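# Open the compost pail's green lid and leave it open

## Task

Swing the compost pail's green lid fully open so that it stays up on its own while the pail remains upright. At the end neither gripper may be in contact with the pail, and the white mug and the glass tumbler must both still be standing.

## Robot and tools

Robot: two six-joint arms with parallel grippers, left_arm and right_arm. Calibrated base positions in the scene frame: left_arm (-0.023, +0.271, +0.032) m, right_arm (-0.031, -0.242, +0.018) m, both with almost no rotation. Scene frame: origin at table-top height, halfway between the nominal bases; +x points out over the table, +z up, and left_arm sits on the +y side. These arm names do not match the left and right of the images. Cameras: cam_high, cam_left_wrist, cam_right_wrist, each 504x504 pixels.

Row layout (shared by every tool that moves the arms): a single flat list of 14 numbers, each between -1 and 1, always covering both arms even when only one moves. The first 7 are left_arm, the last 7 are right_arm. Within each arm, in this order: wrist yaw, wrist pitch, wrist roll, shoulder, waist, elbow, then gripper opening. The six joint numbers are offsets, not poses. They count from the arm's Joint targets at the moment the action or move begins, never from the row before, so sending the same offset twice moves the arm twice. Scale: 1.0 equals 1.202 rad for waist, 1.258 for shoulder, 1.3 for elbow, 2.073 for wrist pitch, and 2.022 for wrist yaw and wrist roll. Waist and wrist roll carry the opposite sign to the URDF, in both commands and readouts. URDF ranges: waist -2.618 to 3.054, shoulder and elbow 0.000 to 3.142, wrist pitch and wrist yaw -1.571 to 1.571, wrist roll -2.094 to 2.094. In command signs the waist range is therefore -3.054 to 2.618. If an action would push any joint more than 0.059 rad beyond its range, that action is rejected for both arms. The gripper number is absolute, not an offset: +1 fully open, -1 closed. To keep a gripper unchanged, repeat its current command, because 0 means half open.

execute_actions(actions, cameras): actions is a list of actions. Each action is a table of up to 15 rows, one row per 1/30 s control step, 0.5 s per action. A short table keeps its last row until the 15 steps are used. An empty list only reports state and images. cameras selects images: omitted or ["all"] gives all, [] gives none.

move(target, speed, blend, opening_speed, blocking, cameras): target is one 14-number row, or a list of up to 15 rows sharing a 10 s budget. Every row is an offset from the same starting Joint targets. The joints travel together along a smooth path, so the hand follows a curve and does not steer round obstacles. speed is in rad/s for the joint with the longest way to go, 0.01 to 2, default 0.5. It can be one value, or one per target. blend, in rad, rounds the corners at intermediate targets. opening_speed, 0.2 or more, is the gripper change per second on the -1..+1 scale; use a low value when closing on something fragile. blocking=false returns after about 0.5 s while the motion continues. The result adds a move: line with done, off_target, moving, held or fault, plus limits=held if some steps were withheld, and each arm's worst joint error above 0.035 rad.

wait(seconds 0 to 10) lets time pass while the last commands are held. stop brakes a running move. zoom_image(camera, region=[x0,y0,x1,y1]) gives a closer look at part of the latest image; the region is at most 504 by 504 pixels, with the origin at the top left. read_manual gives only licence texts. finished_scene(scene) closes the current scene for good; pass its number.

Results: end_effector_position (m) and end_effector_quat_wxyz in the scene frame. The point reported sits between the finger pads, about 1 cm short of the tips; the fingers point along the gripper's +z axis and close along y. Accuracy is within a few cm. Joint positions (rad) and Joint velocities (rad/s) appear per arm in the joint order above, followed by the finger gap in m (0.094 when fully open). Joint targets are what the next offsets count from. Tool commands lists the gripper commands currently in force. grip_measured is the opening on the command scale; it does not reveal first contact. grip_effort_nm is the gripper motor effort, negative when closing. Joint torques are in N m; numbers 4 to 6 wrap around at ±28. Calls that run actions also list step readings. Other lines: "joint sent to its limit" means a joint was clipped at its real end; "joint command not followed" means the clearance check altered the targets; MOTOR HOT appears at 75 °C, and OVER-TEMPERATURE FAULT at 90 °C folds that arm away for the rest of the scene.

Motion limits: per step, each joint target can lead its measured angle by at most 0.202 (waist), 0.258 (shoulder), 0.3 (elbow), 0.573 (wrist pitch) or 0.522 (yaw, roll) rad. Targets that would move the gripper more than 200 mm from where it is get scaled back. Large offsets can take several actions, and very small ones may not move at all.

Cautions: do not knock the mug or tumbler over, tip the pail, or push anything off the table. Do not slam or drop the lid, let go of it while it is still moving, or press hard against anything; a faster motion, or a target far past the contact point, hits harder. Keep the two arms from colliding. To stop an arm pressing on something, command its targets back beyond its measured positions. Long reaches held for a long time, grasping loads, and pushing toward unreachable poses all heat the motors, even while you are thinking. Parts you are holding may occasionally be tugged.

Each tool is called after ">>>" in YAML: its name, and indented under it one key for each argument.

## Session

>>> execute_actions:
  actions: []

>>> zoom_image:
  camera: "cam_high"
  region: [180, 160, 360, 340]

Scene clock: 0.00 s.
left_arm: end_effector_position=(+0.1383, +0.0781, +0.1887) grip_measured=+1.000 grip_effort_nm=n/a end_effector_quat_wxyz=(+0.029, +0.783, +0.562, -0.266) | right_arm: end_effector_position=(+0.0354, +0.0075, +0.2483) grip_measured=+1.000 grip_effort_nm=n/a end_effector_quat_wxyz=(-0.362, +0.657, -0.647, -0.133)
Joint names: [wrist yaw, wrist pitch, wrist roll, shoulder, waist, elbow]
Joint positions: left_arm=[0.512 -1.5 -1.42 1.592 0.516 1.337 0.094] | right_arm=[0.222 -0.915 0.215 0.868 -1.441 0.978 0.094]
Joint velocities: within noise
Joint torques (N m): no reading
Heat: left arm: 25 °C; right arm: 25 °C.
Joint targets: left_arm=[0.524 -1.503 -1.422 1.587 0.516 1.341] | right_arm=[0.225 -0.926 0.213 0.863 -1.441 0.985]
Tool commands: left_gripper/opening=+1.0 right_gripper/opening=+1.0

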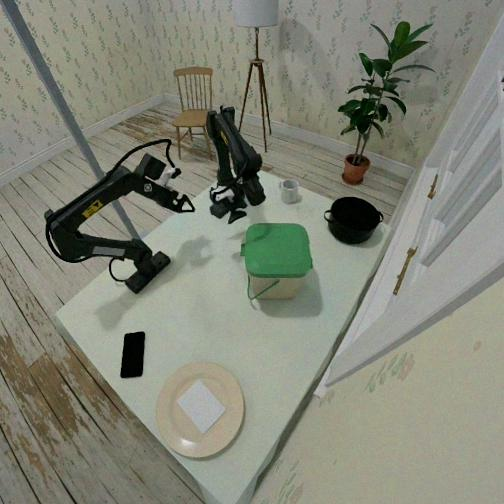

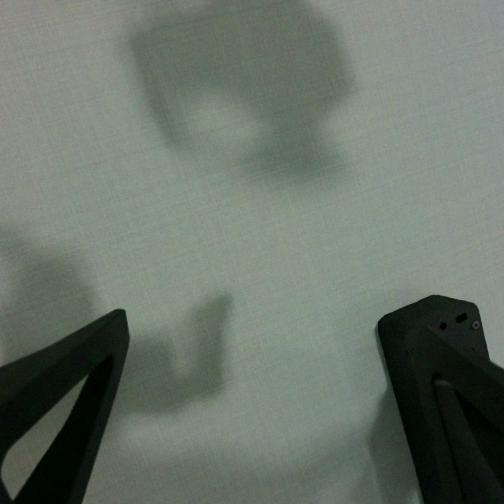

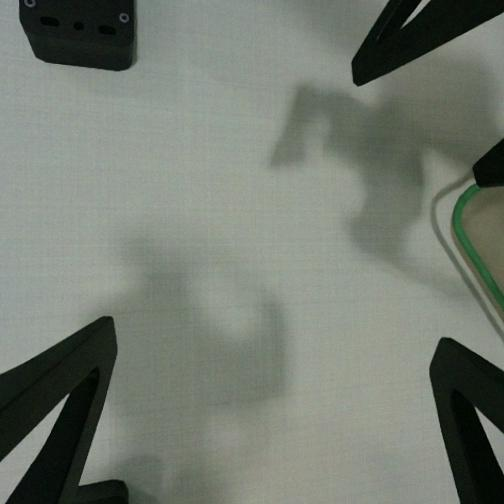

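Scaled by 2.800 from the camera's 504x504 image, which has a finer 720x720 frame.

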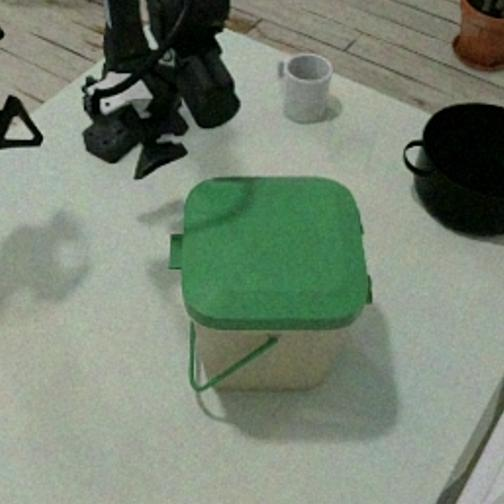

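>>> move:
  target:
    - [0,0,0,0,-0.43,0,1,0,0,0,0,0,0,1]
    - [0,0,0,0,-0.43,0,1,-0.111,0.282,-0.105,-0.221,0.766,-0.275,-1]
  speed: 0.8

>>> zoom_image:
  camera: "cam_high"
  region: [180, 160, 360, 340]

Scene clock: 8.63 s.
left_arm: end_effector_position=(+0.2126, +0.1831, +0.1886) grip_measured=+1.000 grip_effort_nm=-0.002 end_effector_quat_wxyz=(+0.095, +0.613, +0.743, -0.249) | right_arm: end_effector_position=(+0.2099, -0.0968, +0.2804) grip_measured=-0.994 grip_effort_nm=-0.330 end_effector_quat_wxyz=(+0.571, -0.219, +0.776, +0.152)
Joint names: [wrist yaw, wrist pitch, wrist roll, shoulder, waist, elbow]
Joint positions: left_arm=[0.511 -1.5 -1.42 1.592 0 1.337 0.094] | right_arm=[0.01 -0.347 0.012 0.597 -0.526 0.639 0]
Joint velocities: within noise
Joint torques (N m): left_arm=[0.39 0.04 -0.03 -7.19 0.03 6.78] | right_arm=[-0.14 1.79 -0.08 -0.53 0.44 5.87]
Heat: left arm: 25 °C; right arm: 26 °C.
Joint targets: left_arm=[0.524 -1.503 -1.422 1.587 0.000 1.341] | right_arm=[0.000 -0.341 0.001 0.585 -0.520 0.627]
move: done

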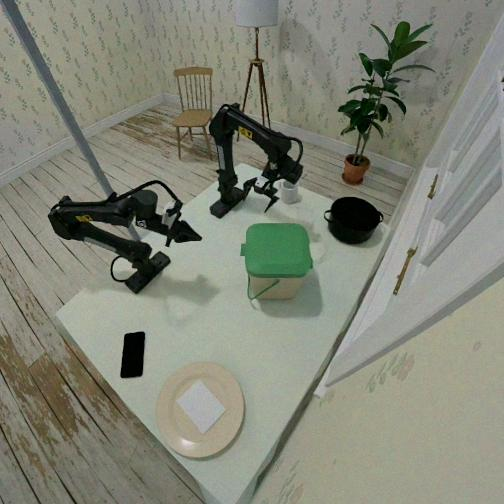

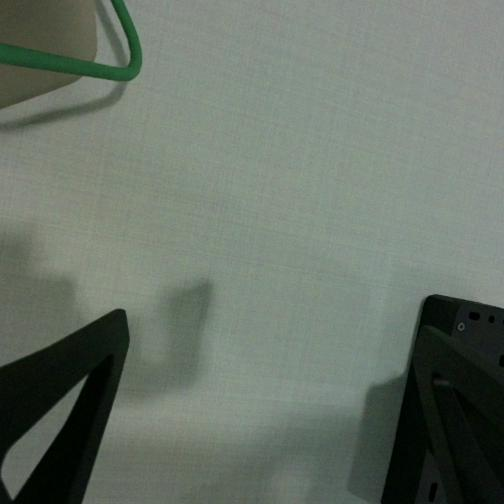

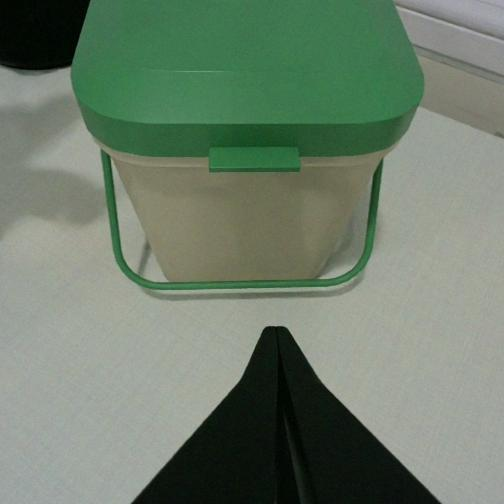

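Scaled by 2.800 from the camera's 504x504 image, which has a finer 720x720 frame.

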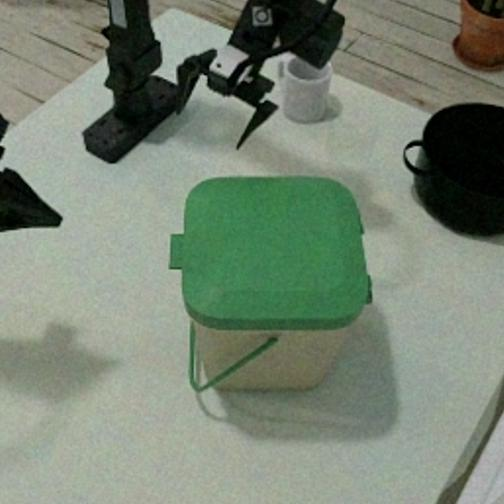

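>>> move:
  target: [0,0,0,0,0,0,1,0,0.762,-0.777,0.694,-0.024,-0.313,-1]
  speed: 0.8
  cameras: ["cam_high","cam_right_wrist"]

>>> zoom_image:
  camera: "cam_right_wrist"
  region: [50, 180, 290, 420]

Scene clock: 22.87 s.
left_arm: end_effector_position=(+0.2126, +0.1831, +0.1886) grip_measured=+1.000 grip_effort_nm=-0.002 end_effector_quat_wxyz=(+0.095, +0.613, +0.743, -0.249) | right_arm: end_effector_position=(+0.2884, -0.0415, +0.1916) grip_measured=-0.995 grip_effort_nm=-0.325 end_effector_quat_wxyz=(+0.347, +0.341, +0.616, +0.620)
Joint names: [wrist yaw, wrist pitch, wrist roll, shoulder, waist, elbow]
Joint positions: left_arm=[0.511 -1.5 -1.42 1.592 0 1.337 0.094] | right_arm=[0.008 1.227 -1.566 1.446 -0.543 0.229 0]
Joint velocities: within noise
Joint torques (N m): left_arm=[0.41 0.06 -0.02 -7.15 0.01 6.8] | right_arm=[-0.12 1.84 -0.03 -3.63 -0.5 4.25]
Heat: left arm: 26 °C; right arm: 29 °C.
Joint targets: left_arm=[0.524 -1.503 -1.422 1.587 0.000 1.341] | right_arm=[0.001 1.238 -1.570 1.458 -0.549 0.221]
move: done
Images, in order (width x height): cam_high 504x504, cam_right_wrist 504x504.

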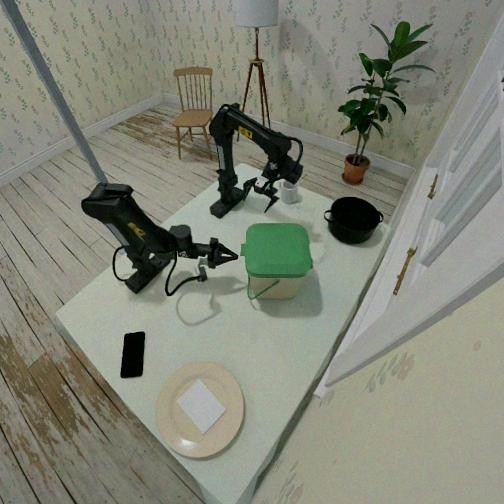

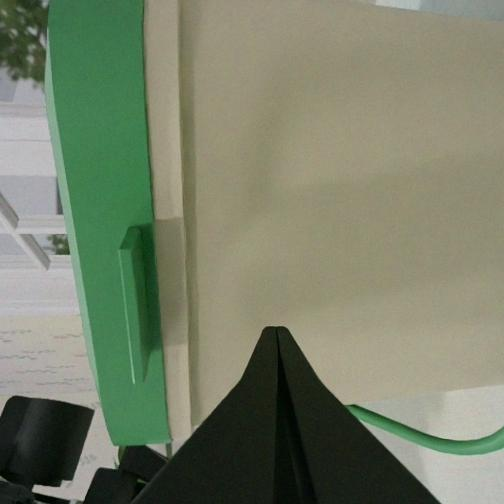

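Scaled by 2.100 from the camera's 504x504 image, which has a finer 720x720 frame.

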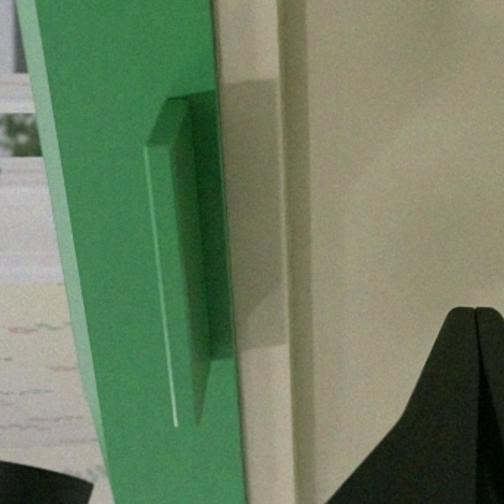

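>>> move:
  target:
    - [0,0,0,0,0,0,1,0,-0.101,0,-0.09,0,0.105,-1]
    - [0,0,0,0,0,0,1,0,-0.309,0,-0.228,0,0.31,-1]
  speed: 0.3
  blend: 0.03
  cameras: ["cam_high","cam_right_wrist"]

>>> zoom_image:
  camera: "cam_high"
  region: [200, 180, 340, 320]

Scene clock: 48.97 s.
left_arm: end_effector_position=(+0.2126, +0.1831, +0.1886) grip_measured=+1.000 grip_effort_nm=-0.002 end_effector_quat_wxyz=(+0.095, +0.613, +0.743, -0.249) | right_arm: end_effector_position=(+0.3150, -0.0246, +0.2890) grip_measured=-0.995 grip_effort_nm=-0.325 end_effector_quat_wxyz=(+0.343, +0.345, +0.622, +0.613)
Joint names: [wrist yaw, wrist pitch, wrist roll, shoulder, waist, elbow]
Joint positions: left_arm=[0.511 -1.5 -1.42 1.592 0 1.337 0.094] | right_arm=[0.008 0.595 -1.567 1.2 -0.543 0.593 0]
Joint velocities: within noise
Joint torques (N m): left_arm=[0.39 0.04 -0.04 -7.17 0.08 6.75] | right_arm=[-0.12 1.78 0 -7.17 -0.5 9.68]
Heat: left arm: 26 °C; right arm: 30 °C.
Joint targets: left_arm=[0.524 -1.503 -1.422 1.587 0.000 1.341] | right_arm=[0.000 0.598 -1.571 1.171 -0.549 0.624]
move: done
Images, in order (width x height): cam_high 504x504, cam_right_wrist 504x504.

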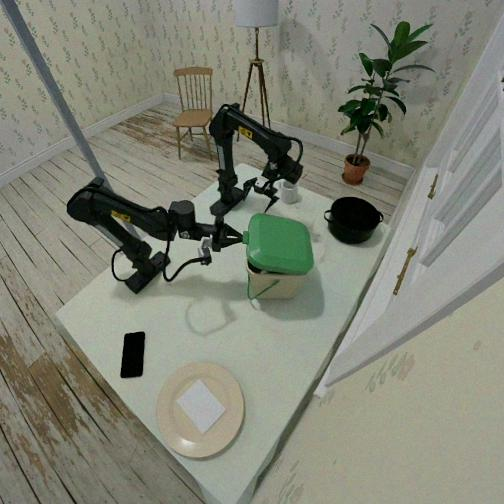

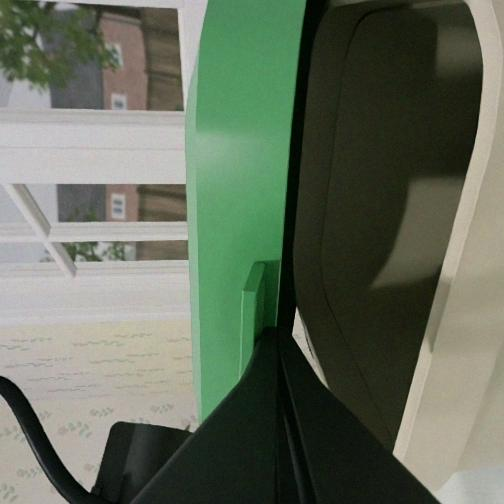

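Scaled by 3.600 from the camera's 504x504 image, which has a finer 720x720 frame.

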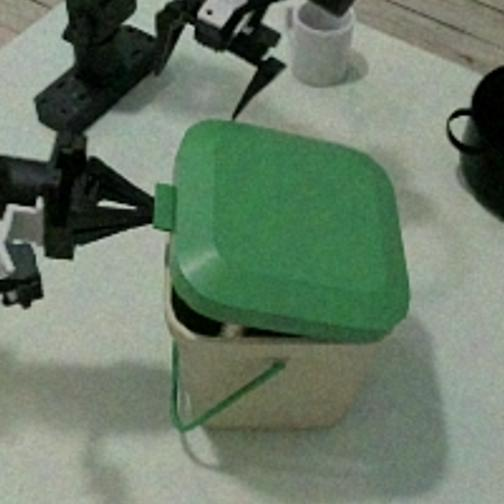

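>>> move:
  target:
    - [0,0,0,0,0,0,1,0,-0.075,0,0.059,0,0.167,-1]
    - [0,0,0,0,0,0,1,0,-0.129,0,0.172,0,0.347,-1]
    - [0,0,0,0,0,0,1,0,-0.171,0,0.308,0,0.542,-1]
  speed: 0.25
  blend: 0.05
  cameras: ["cam_high","cam_right_wrist"]

>>> zoom_image:
  camera: "cam_high"
  region: [200, 160, 360, 320]

Scene clock: 56.53 s.
left_arm: end_effector_position=(+0.2126, +0.1831, +0.1886) grip_measured=+1.000 grip_effort_nm=-0.002 end_effector_quat_wxyz=(+0.095, +0.613, +0.743, -0.249) | right_arm: end_effector_position=(+0.4003, +0.0316, +0.4143) grip_measured=-0.995 grip_effort_nm=-0.325 end_effector_quat_wxyz=(+0.351, +0.333, +0.606, +0.632)
Joint names: [wrist yaw, wrist pitch, wrist roll, shoulder, waist, elbow]
Joint positions: left_arm=[0.511 -1.5 -1.42 1.592 0 1.337 0.094] | right_arm=[0.003 0.273 -1.567 1.533 -0.545 1.304 0]
Joint velocities: within noise
Joint torques (N m): left_arm=[0.4 0.05 -0.03 -7.13 0.02 6.74] | right_arm=[-0.08 1.48 0 -5.98 -0.35 9.31]
Heat: left arm: 26 °C; right arm: 31 °C.
Joint targets: left_arm=[0.524 -1.503 -1.422 1.587 0.000 1.341] | right_arm=[0.001 0.243 -1.570 1.559 -0.549 1.328]
move: done
Images, in order (width x height): cam_high 504x504, cam_right_wrist 504x504.

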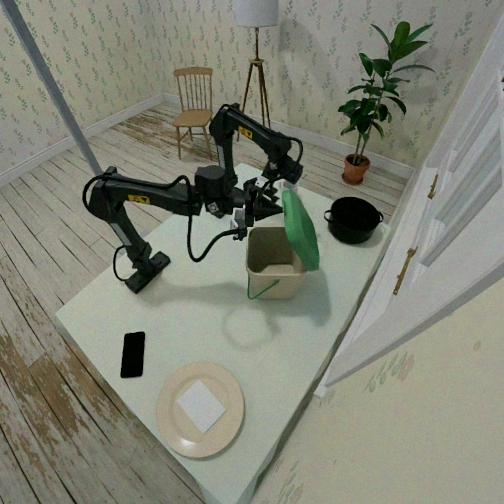

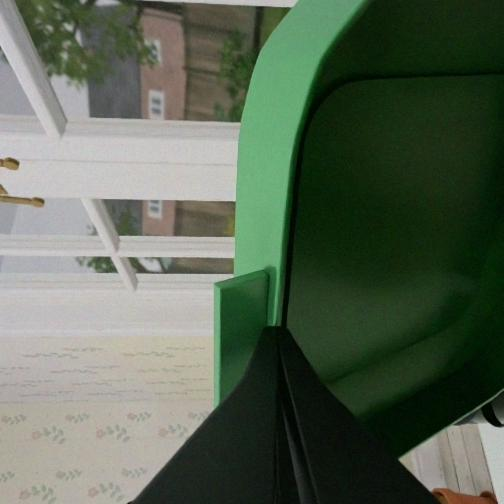

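Scaled by 3.150 from the camera's 504x504 image, which has a finer 720x720 frame.

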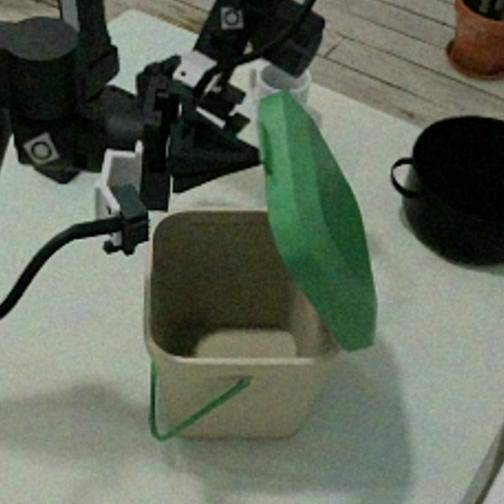

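>>> move:
  target:
    - [0,0,0,0,0,0,1,0,-0.031,0,0.174,0,0.218,-1]
    - [0,0,0,0,0,0,1,0,-0.053,0,0.334,0,0.408,-1]
  speed: 0.25
  blend: 0.05
  cameras: ["cam_high","cam_right_wrist"]

>>> zoom_image:
  camera: "cam_high"
  region: [200, 160, 360, 320]

Scene clock: 63.23 s.
left_arm: end_effector_position=(+0.2126, +0.1831, +0.1886) grip_measured=+1.000 grip_effort_nm=0.002 end_effector_quat_wxyz=(+0.095, +0.613, +0.743, -0.249) | right_arm: end_effector_position=(+0.4893, +0.0906, +0.4146) grip_measured=-0.995 grip_effort_nm=-0.325 end_effector_quat_wxyz=(+0.344, +0.336, +0.616, +0.624)
Joint names: [wrist yaw, wrist pitch, wrist roll, shoulder, waist, elbow]
Joint positions: left_arm=[0.511 -1.5 -1.42 1.592 0 1.337 0.094] | right_arm=[-0.001 0.14 -1.567 1.952 -0.547 1.827 0]
Joint velocities: within noise
Joint torques (N m): left_arm=[0.4 0.06 -0.04 -7.16 0.05 6.79] | right_arm=[-0.03 1.68 -0.01 -10.17 -0.13 9.96]
Heat: left arm: 26 °C; right arm: 31 °C.
Joint targets: left_arm=[0.524 -1.503 -1.422 1.587 0.000 1.341] | right_arm=[0.001 0.133 -1.570 1.979 -0.549 1.859]
move: done
Images, in order (width x height): cam_high 504x504, cam_right_wrist 504x504.

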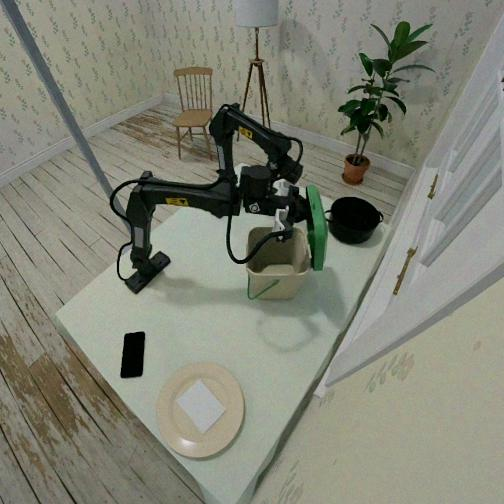

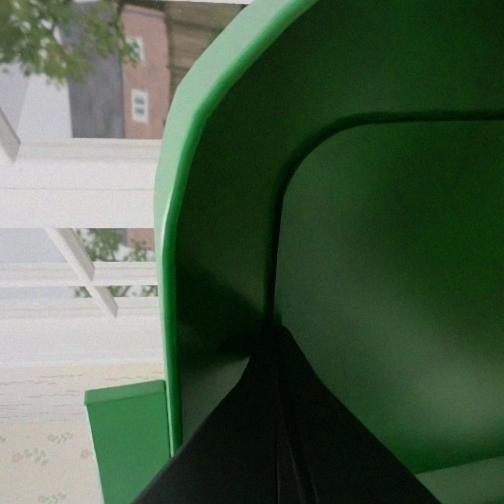

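Scaled by 3.150 from the camera's 504x504 image, which has a finer 720x720 frame.

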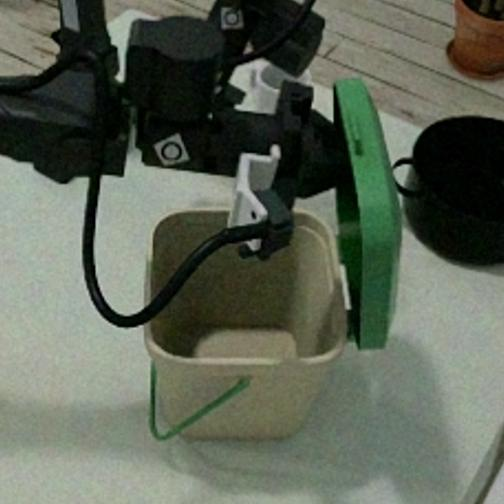

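>>> move:
  target: [0,0,0,0,0,0,1,0,0.003,0,0.176,0,0.201,-1]
  speed: 0.2
  cameras: ["cam_high","cam_right_wrist"]

>>> zoom_image:
  camera: "cam_high"
  region: [200, 160, 360, 320]

Scene clock: 67.90 s.
left_arm: end_effector_position=(+0.2126, +0.1831, +0.1886) grip_measured=+1.000 grip_effort_nm=-0.002 end_effector_quat_wxyz=(+0.095, +0.613, +0.743, -0.249) | right_arm: end_effector_position=(+0.5307, +0.1170, +0.4069) grip_measured=-0.995 grip_effort_nm=-0.325 end_effector_quat_wxyz=(+0.350, +0.330, +0.604, +0.636)
Joint names: [wrist yaw, wrist pitch, wrist roll, shoulder, waist, elbow]
Joint positions: left_arm=[0.511 -1.5 -1.42 1.592 0 1.337 0.094] | right_arm=[-0.001 0.136 -1.567 2.17 -0.547 2.087 0]
Joint velocities: within noise
Joint torques (N m): left_arm=[0.4 0.06 -0.03 -7.13 0.08 6.82] | right_arm=[-0.03 1.77 0 -11.89 -0.14 10.11]
Heat: left arm: 26 °C; right arm: 31 °C.
Joint targets: left_arm=[0.524 -1.503 -1.422 1.587 0.000 1.341] | right_arm=[0.001 0.140 -1.570 2.200 -0.549 2.120]
move: done
Images, in order (width x height): cam_high 504x504, cam_right_wrist 504x504.

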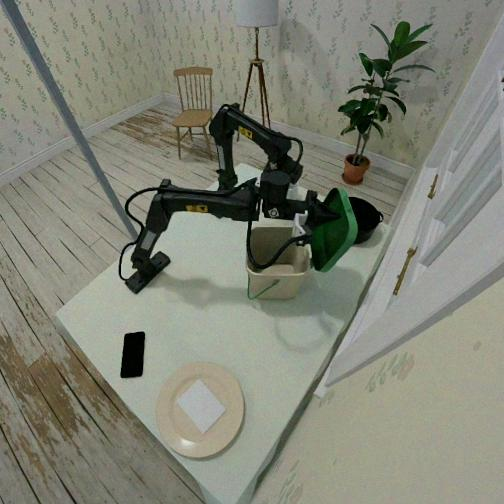

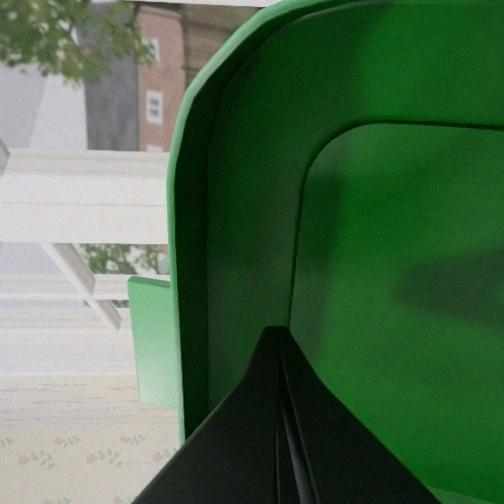

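Scaled by 3.150 from the camera's 504x504 image, which has a finer 720x720 frame.

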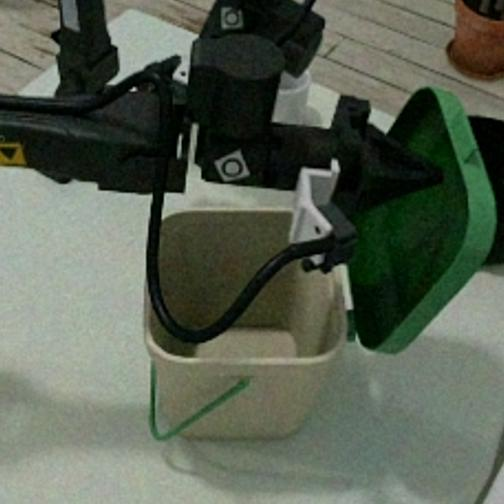

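>>> move:
  target:
    - [0,0,0,0,0,0,1,0,0.092,0,-0.6,0,-0.73,-1]
    - [0,0,0,0,0,0,1,0,0.03,0,-0.98,0,-0.98,-1]
  speed: 0.6
  blend: 0.1
  cameras: ["cam_high","cam_right_wrist"]

Scene clock: 74.30 s.
left_arm: end_effector_position=(+0.2126, +0.1831, +0.1886) grip_measured=+1.000 grip_effort_nm=-0.002 end_effector_quat_wxyz=(+0.095, +0.613, +0.743, -0.249) | right_arm: end_effector_position=(+0.2823, -0.0413, +0.4057) grip_measured=-0.995 grip_effort_nm=-0.320 end_effector_quat_wxyz=(+0.355, +0.324, +0.595, +0.644)
Joint names: [wrist yaw, wrist pitch, wrist roll, shoulder, waist, elbow]
Joint positions: left_arm=[0.511 -1.5 -1.42 1.592 0 1.337 0.094] | right_arm=[-0.001 0.206 -1.567 0.982 -0.547 0.859 0]
Joint velocities: within noise
Joint torques (N m): left_arm=[0.39 0.05 -0.03 -7.17 0.02 6.78] | right_arm=[-0.03 1.7 0 -4.01 -0.13 5.96]
Heat: left arm: 26 °C; right arm: 31 °C.
Joint targets: left_arm=[0.524 -1.503 -1.422 1.587 0.000 1.341] | right_arm=[0.001 0.202 -1.570 0.967 -0.549 0.846]
move: done
Images, in order (width x height): cam_high 504x504, cam_right_wrist 504x504.

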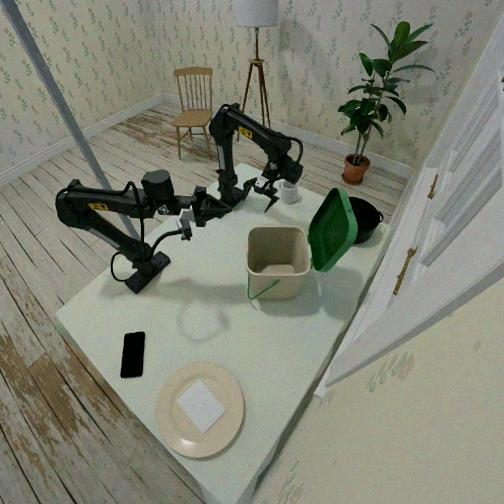

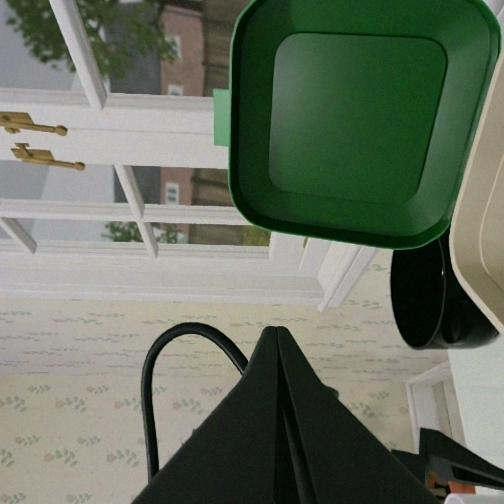

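>>> finished_scene:
  scene: 3

The scene is finished: the task was done.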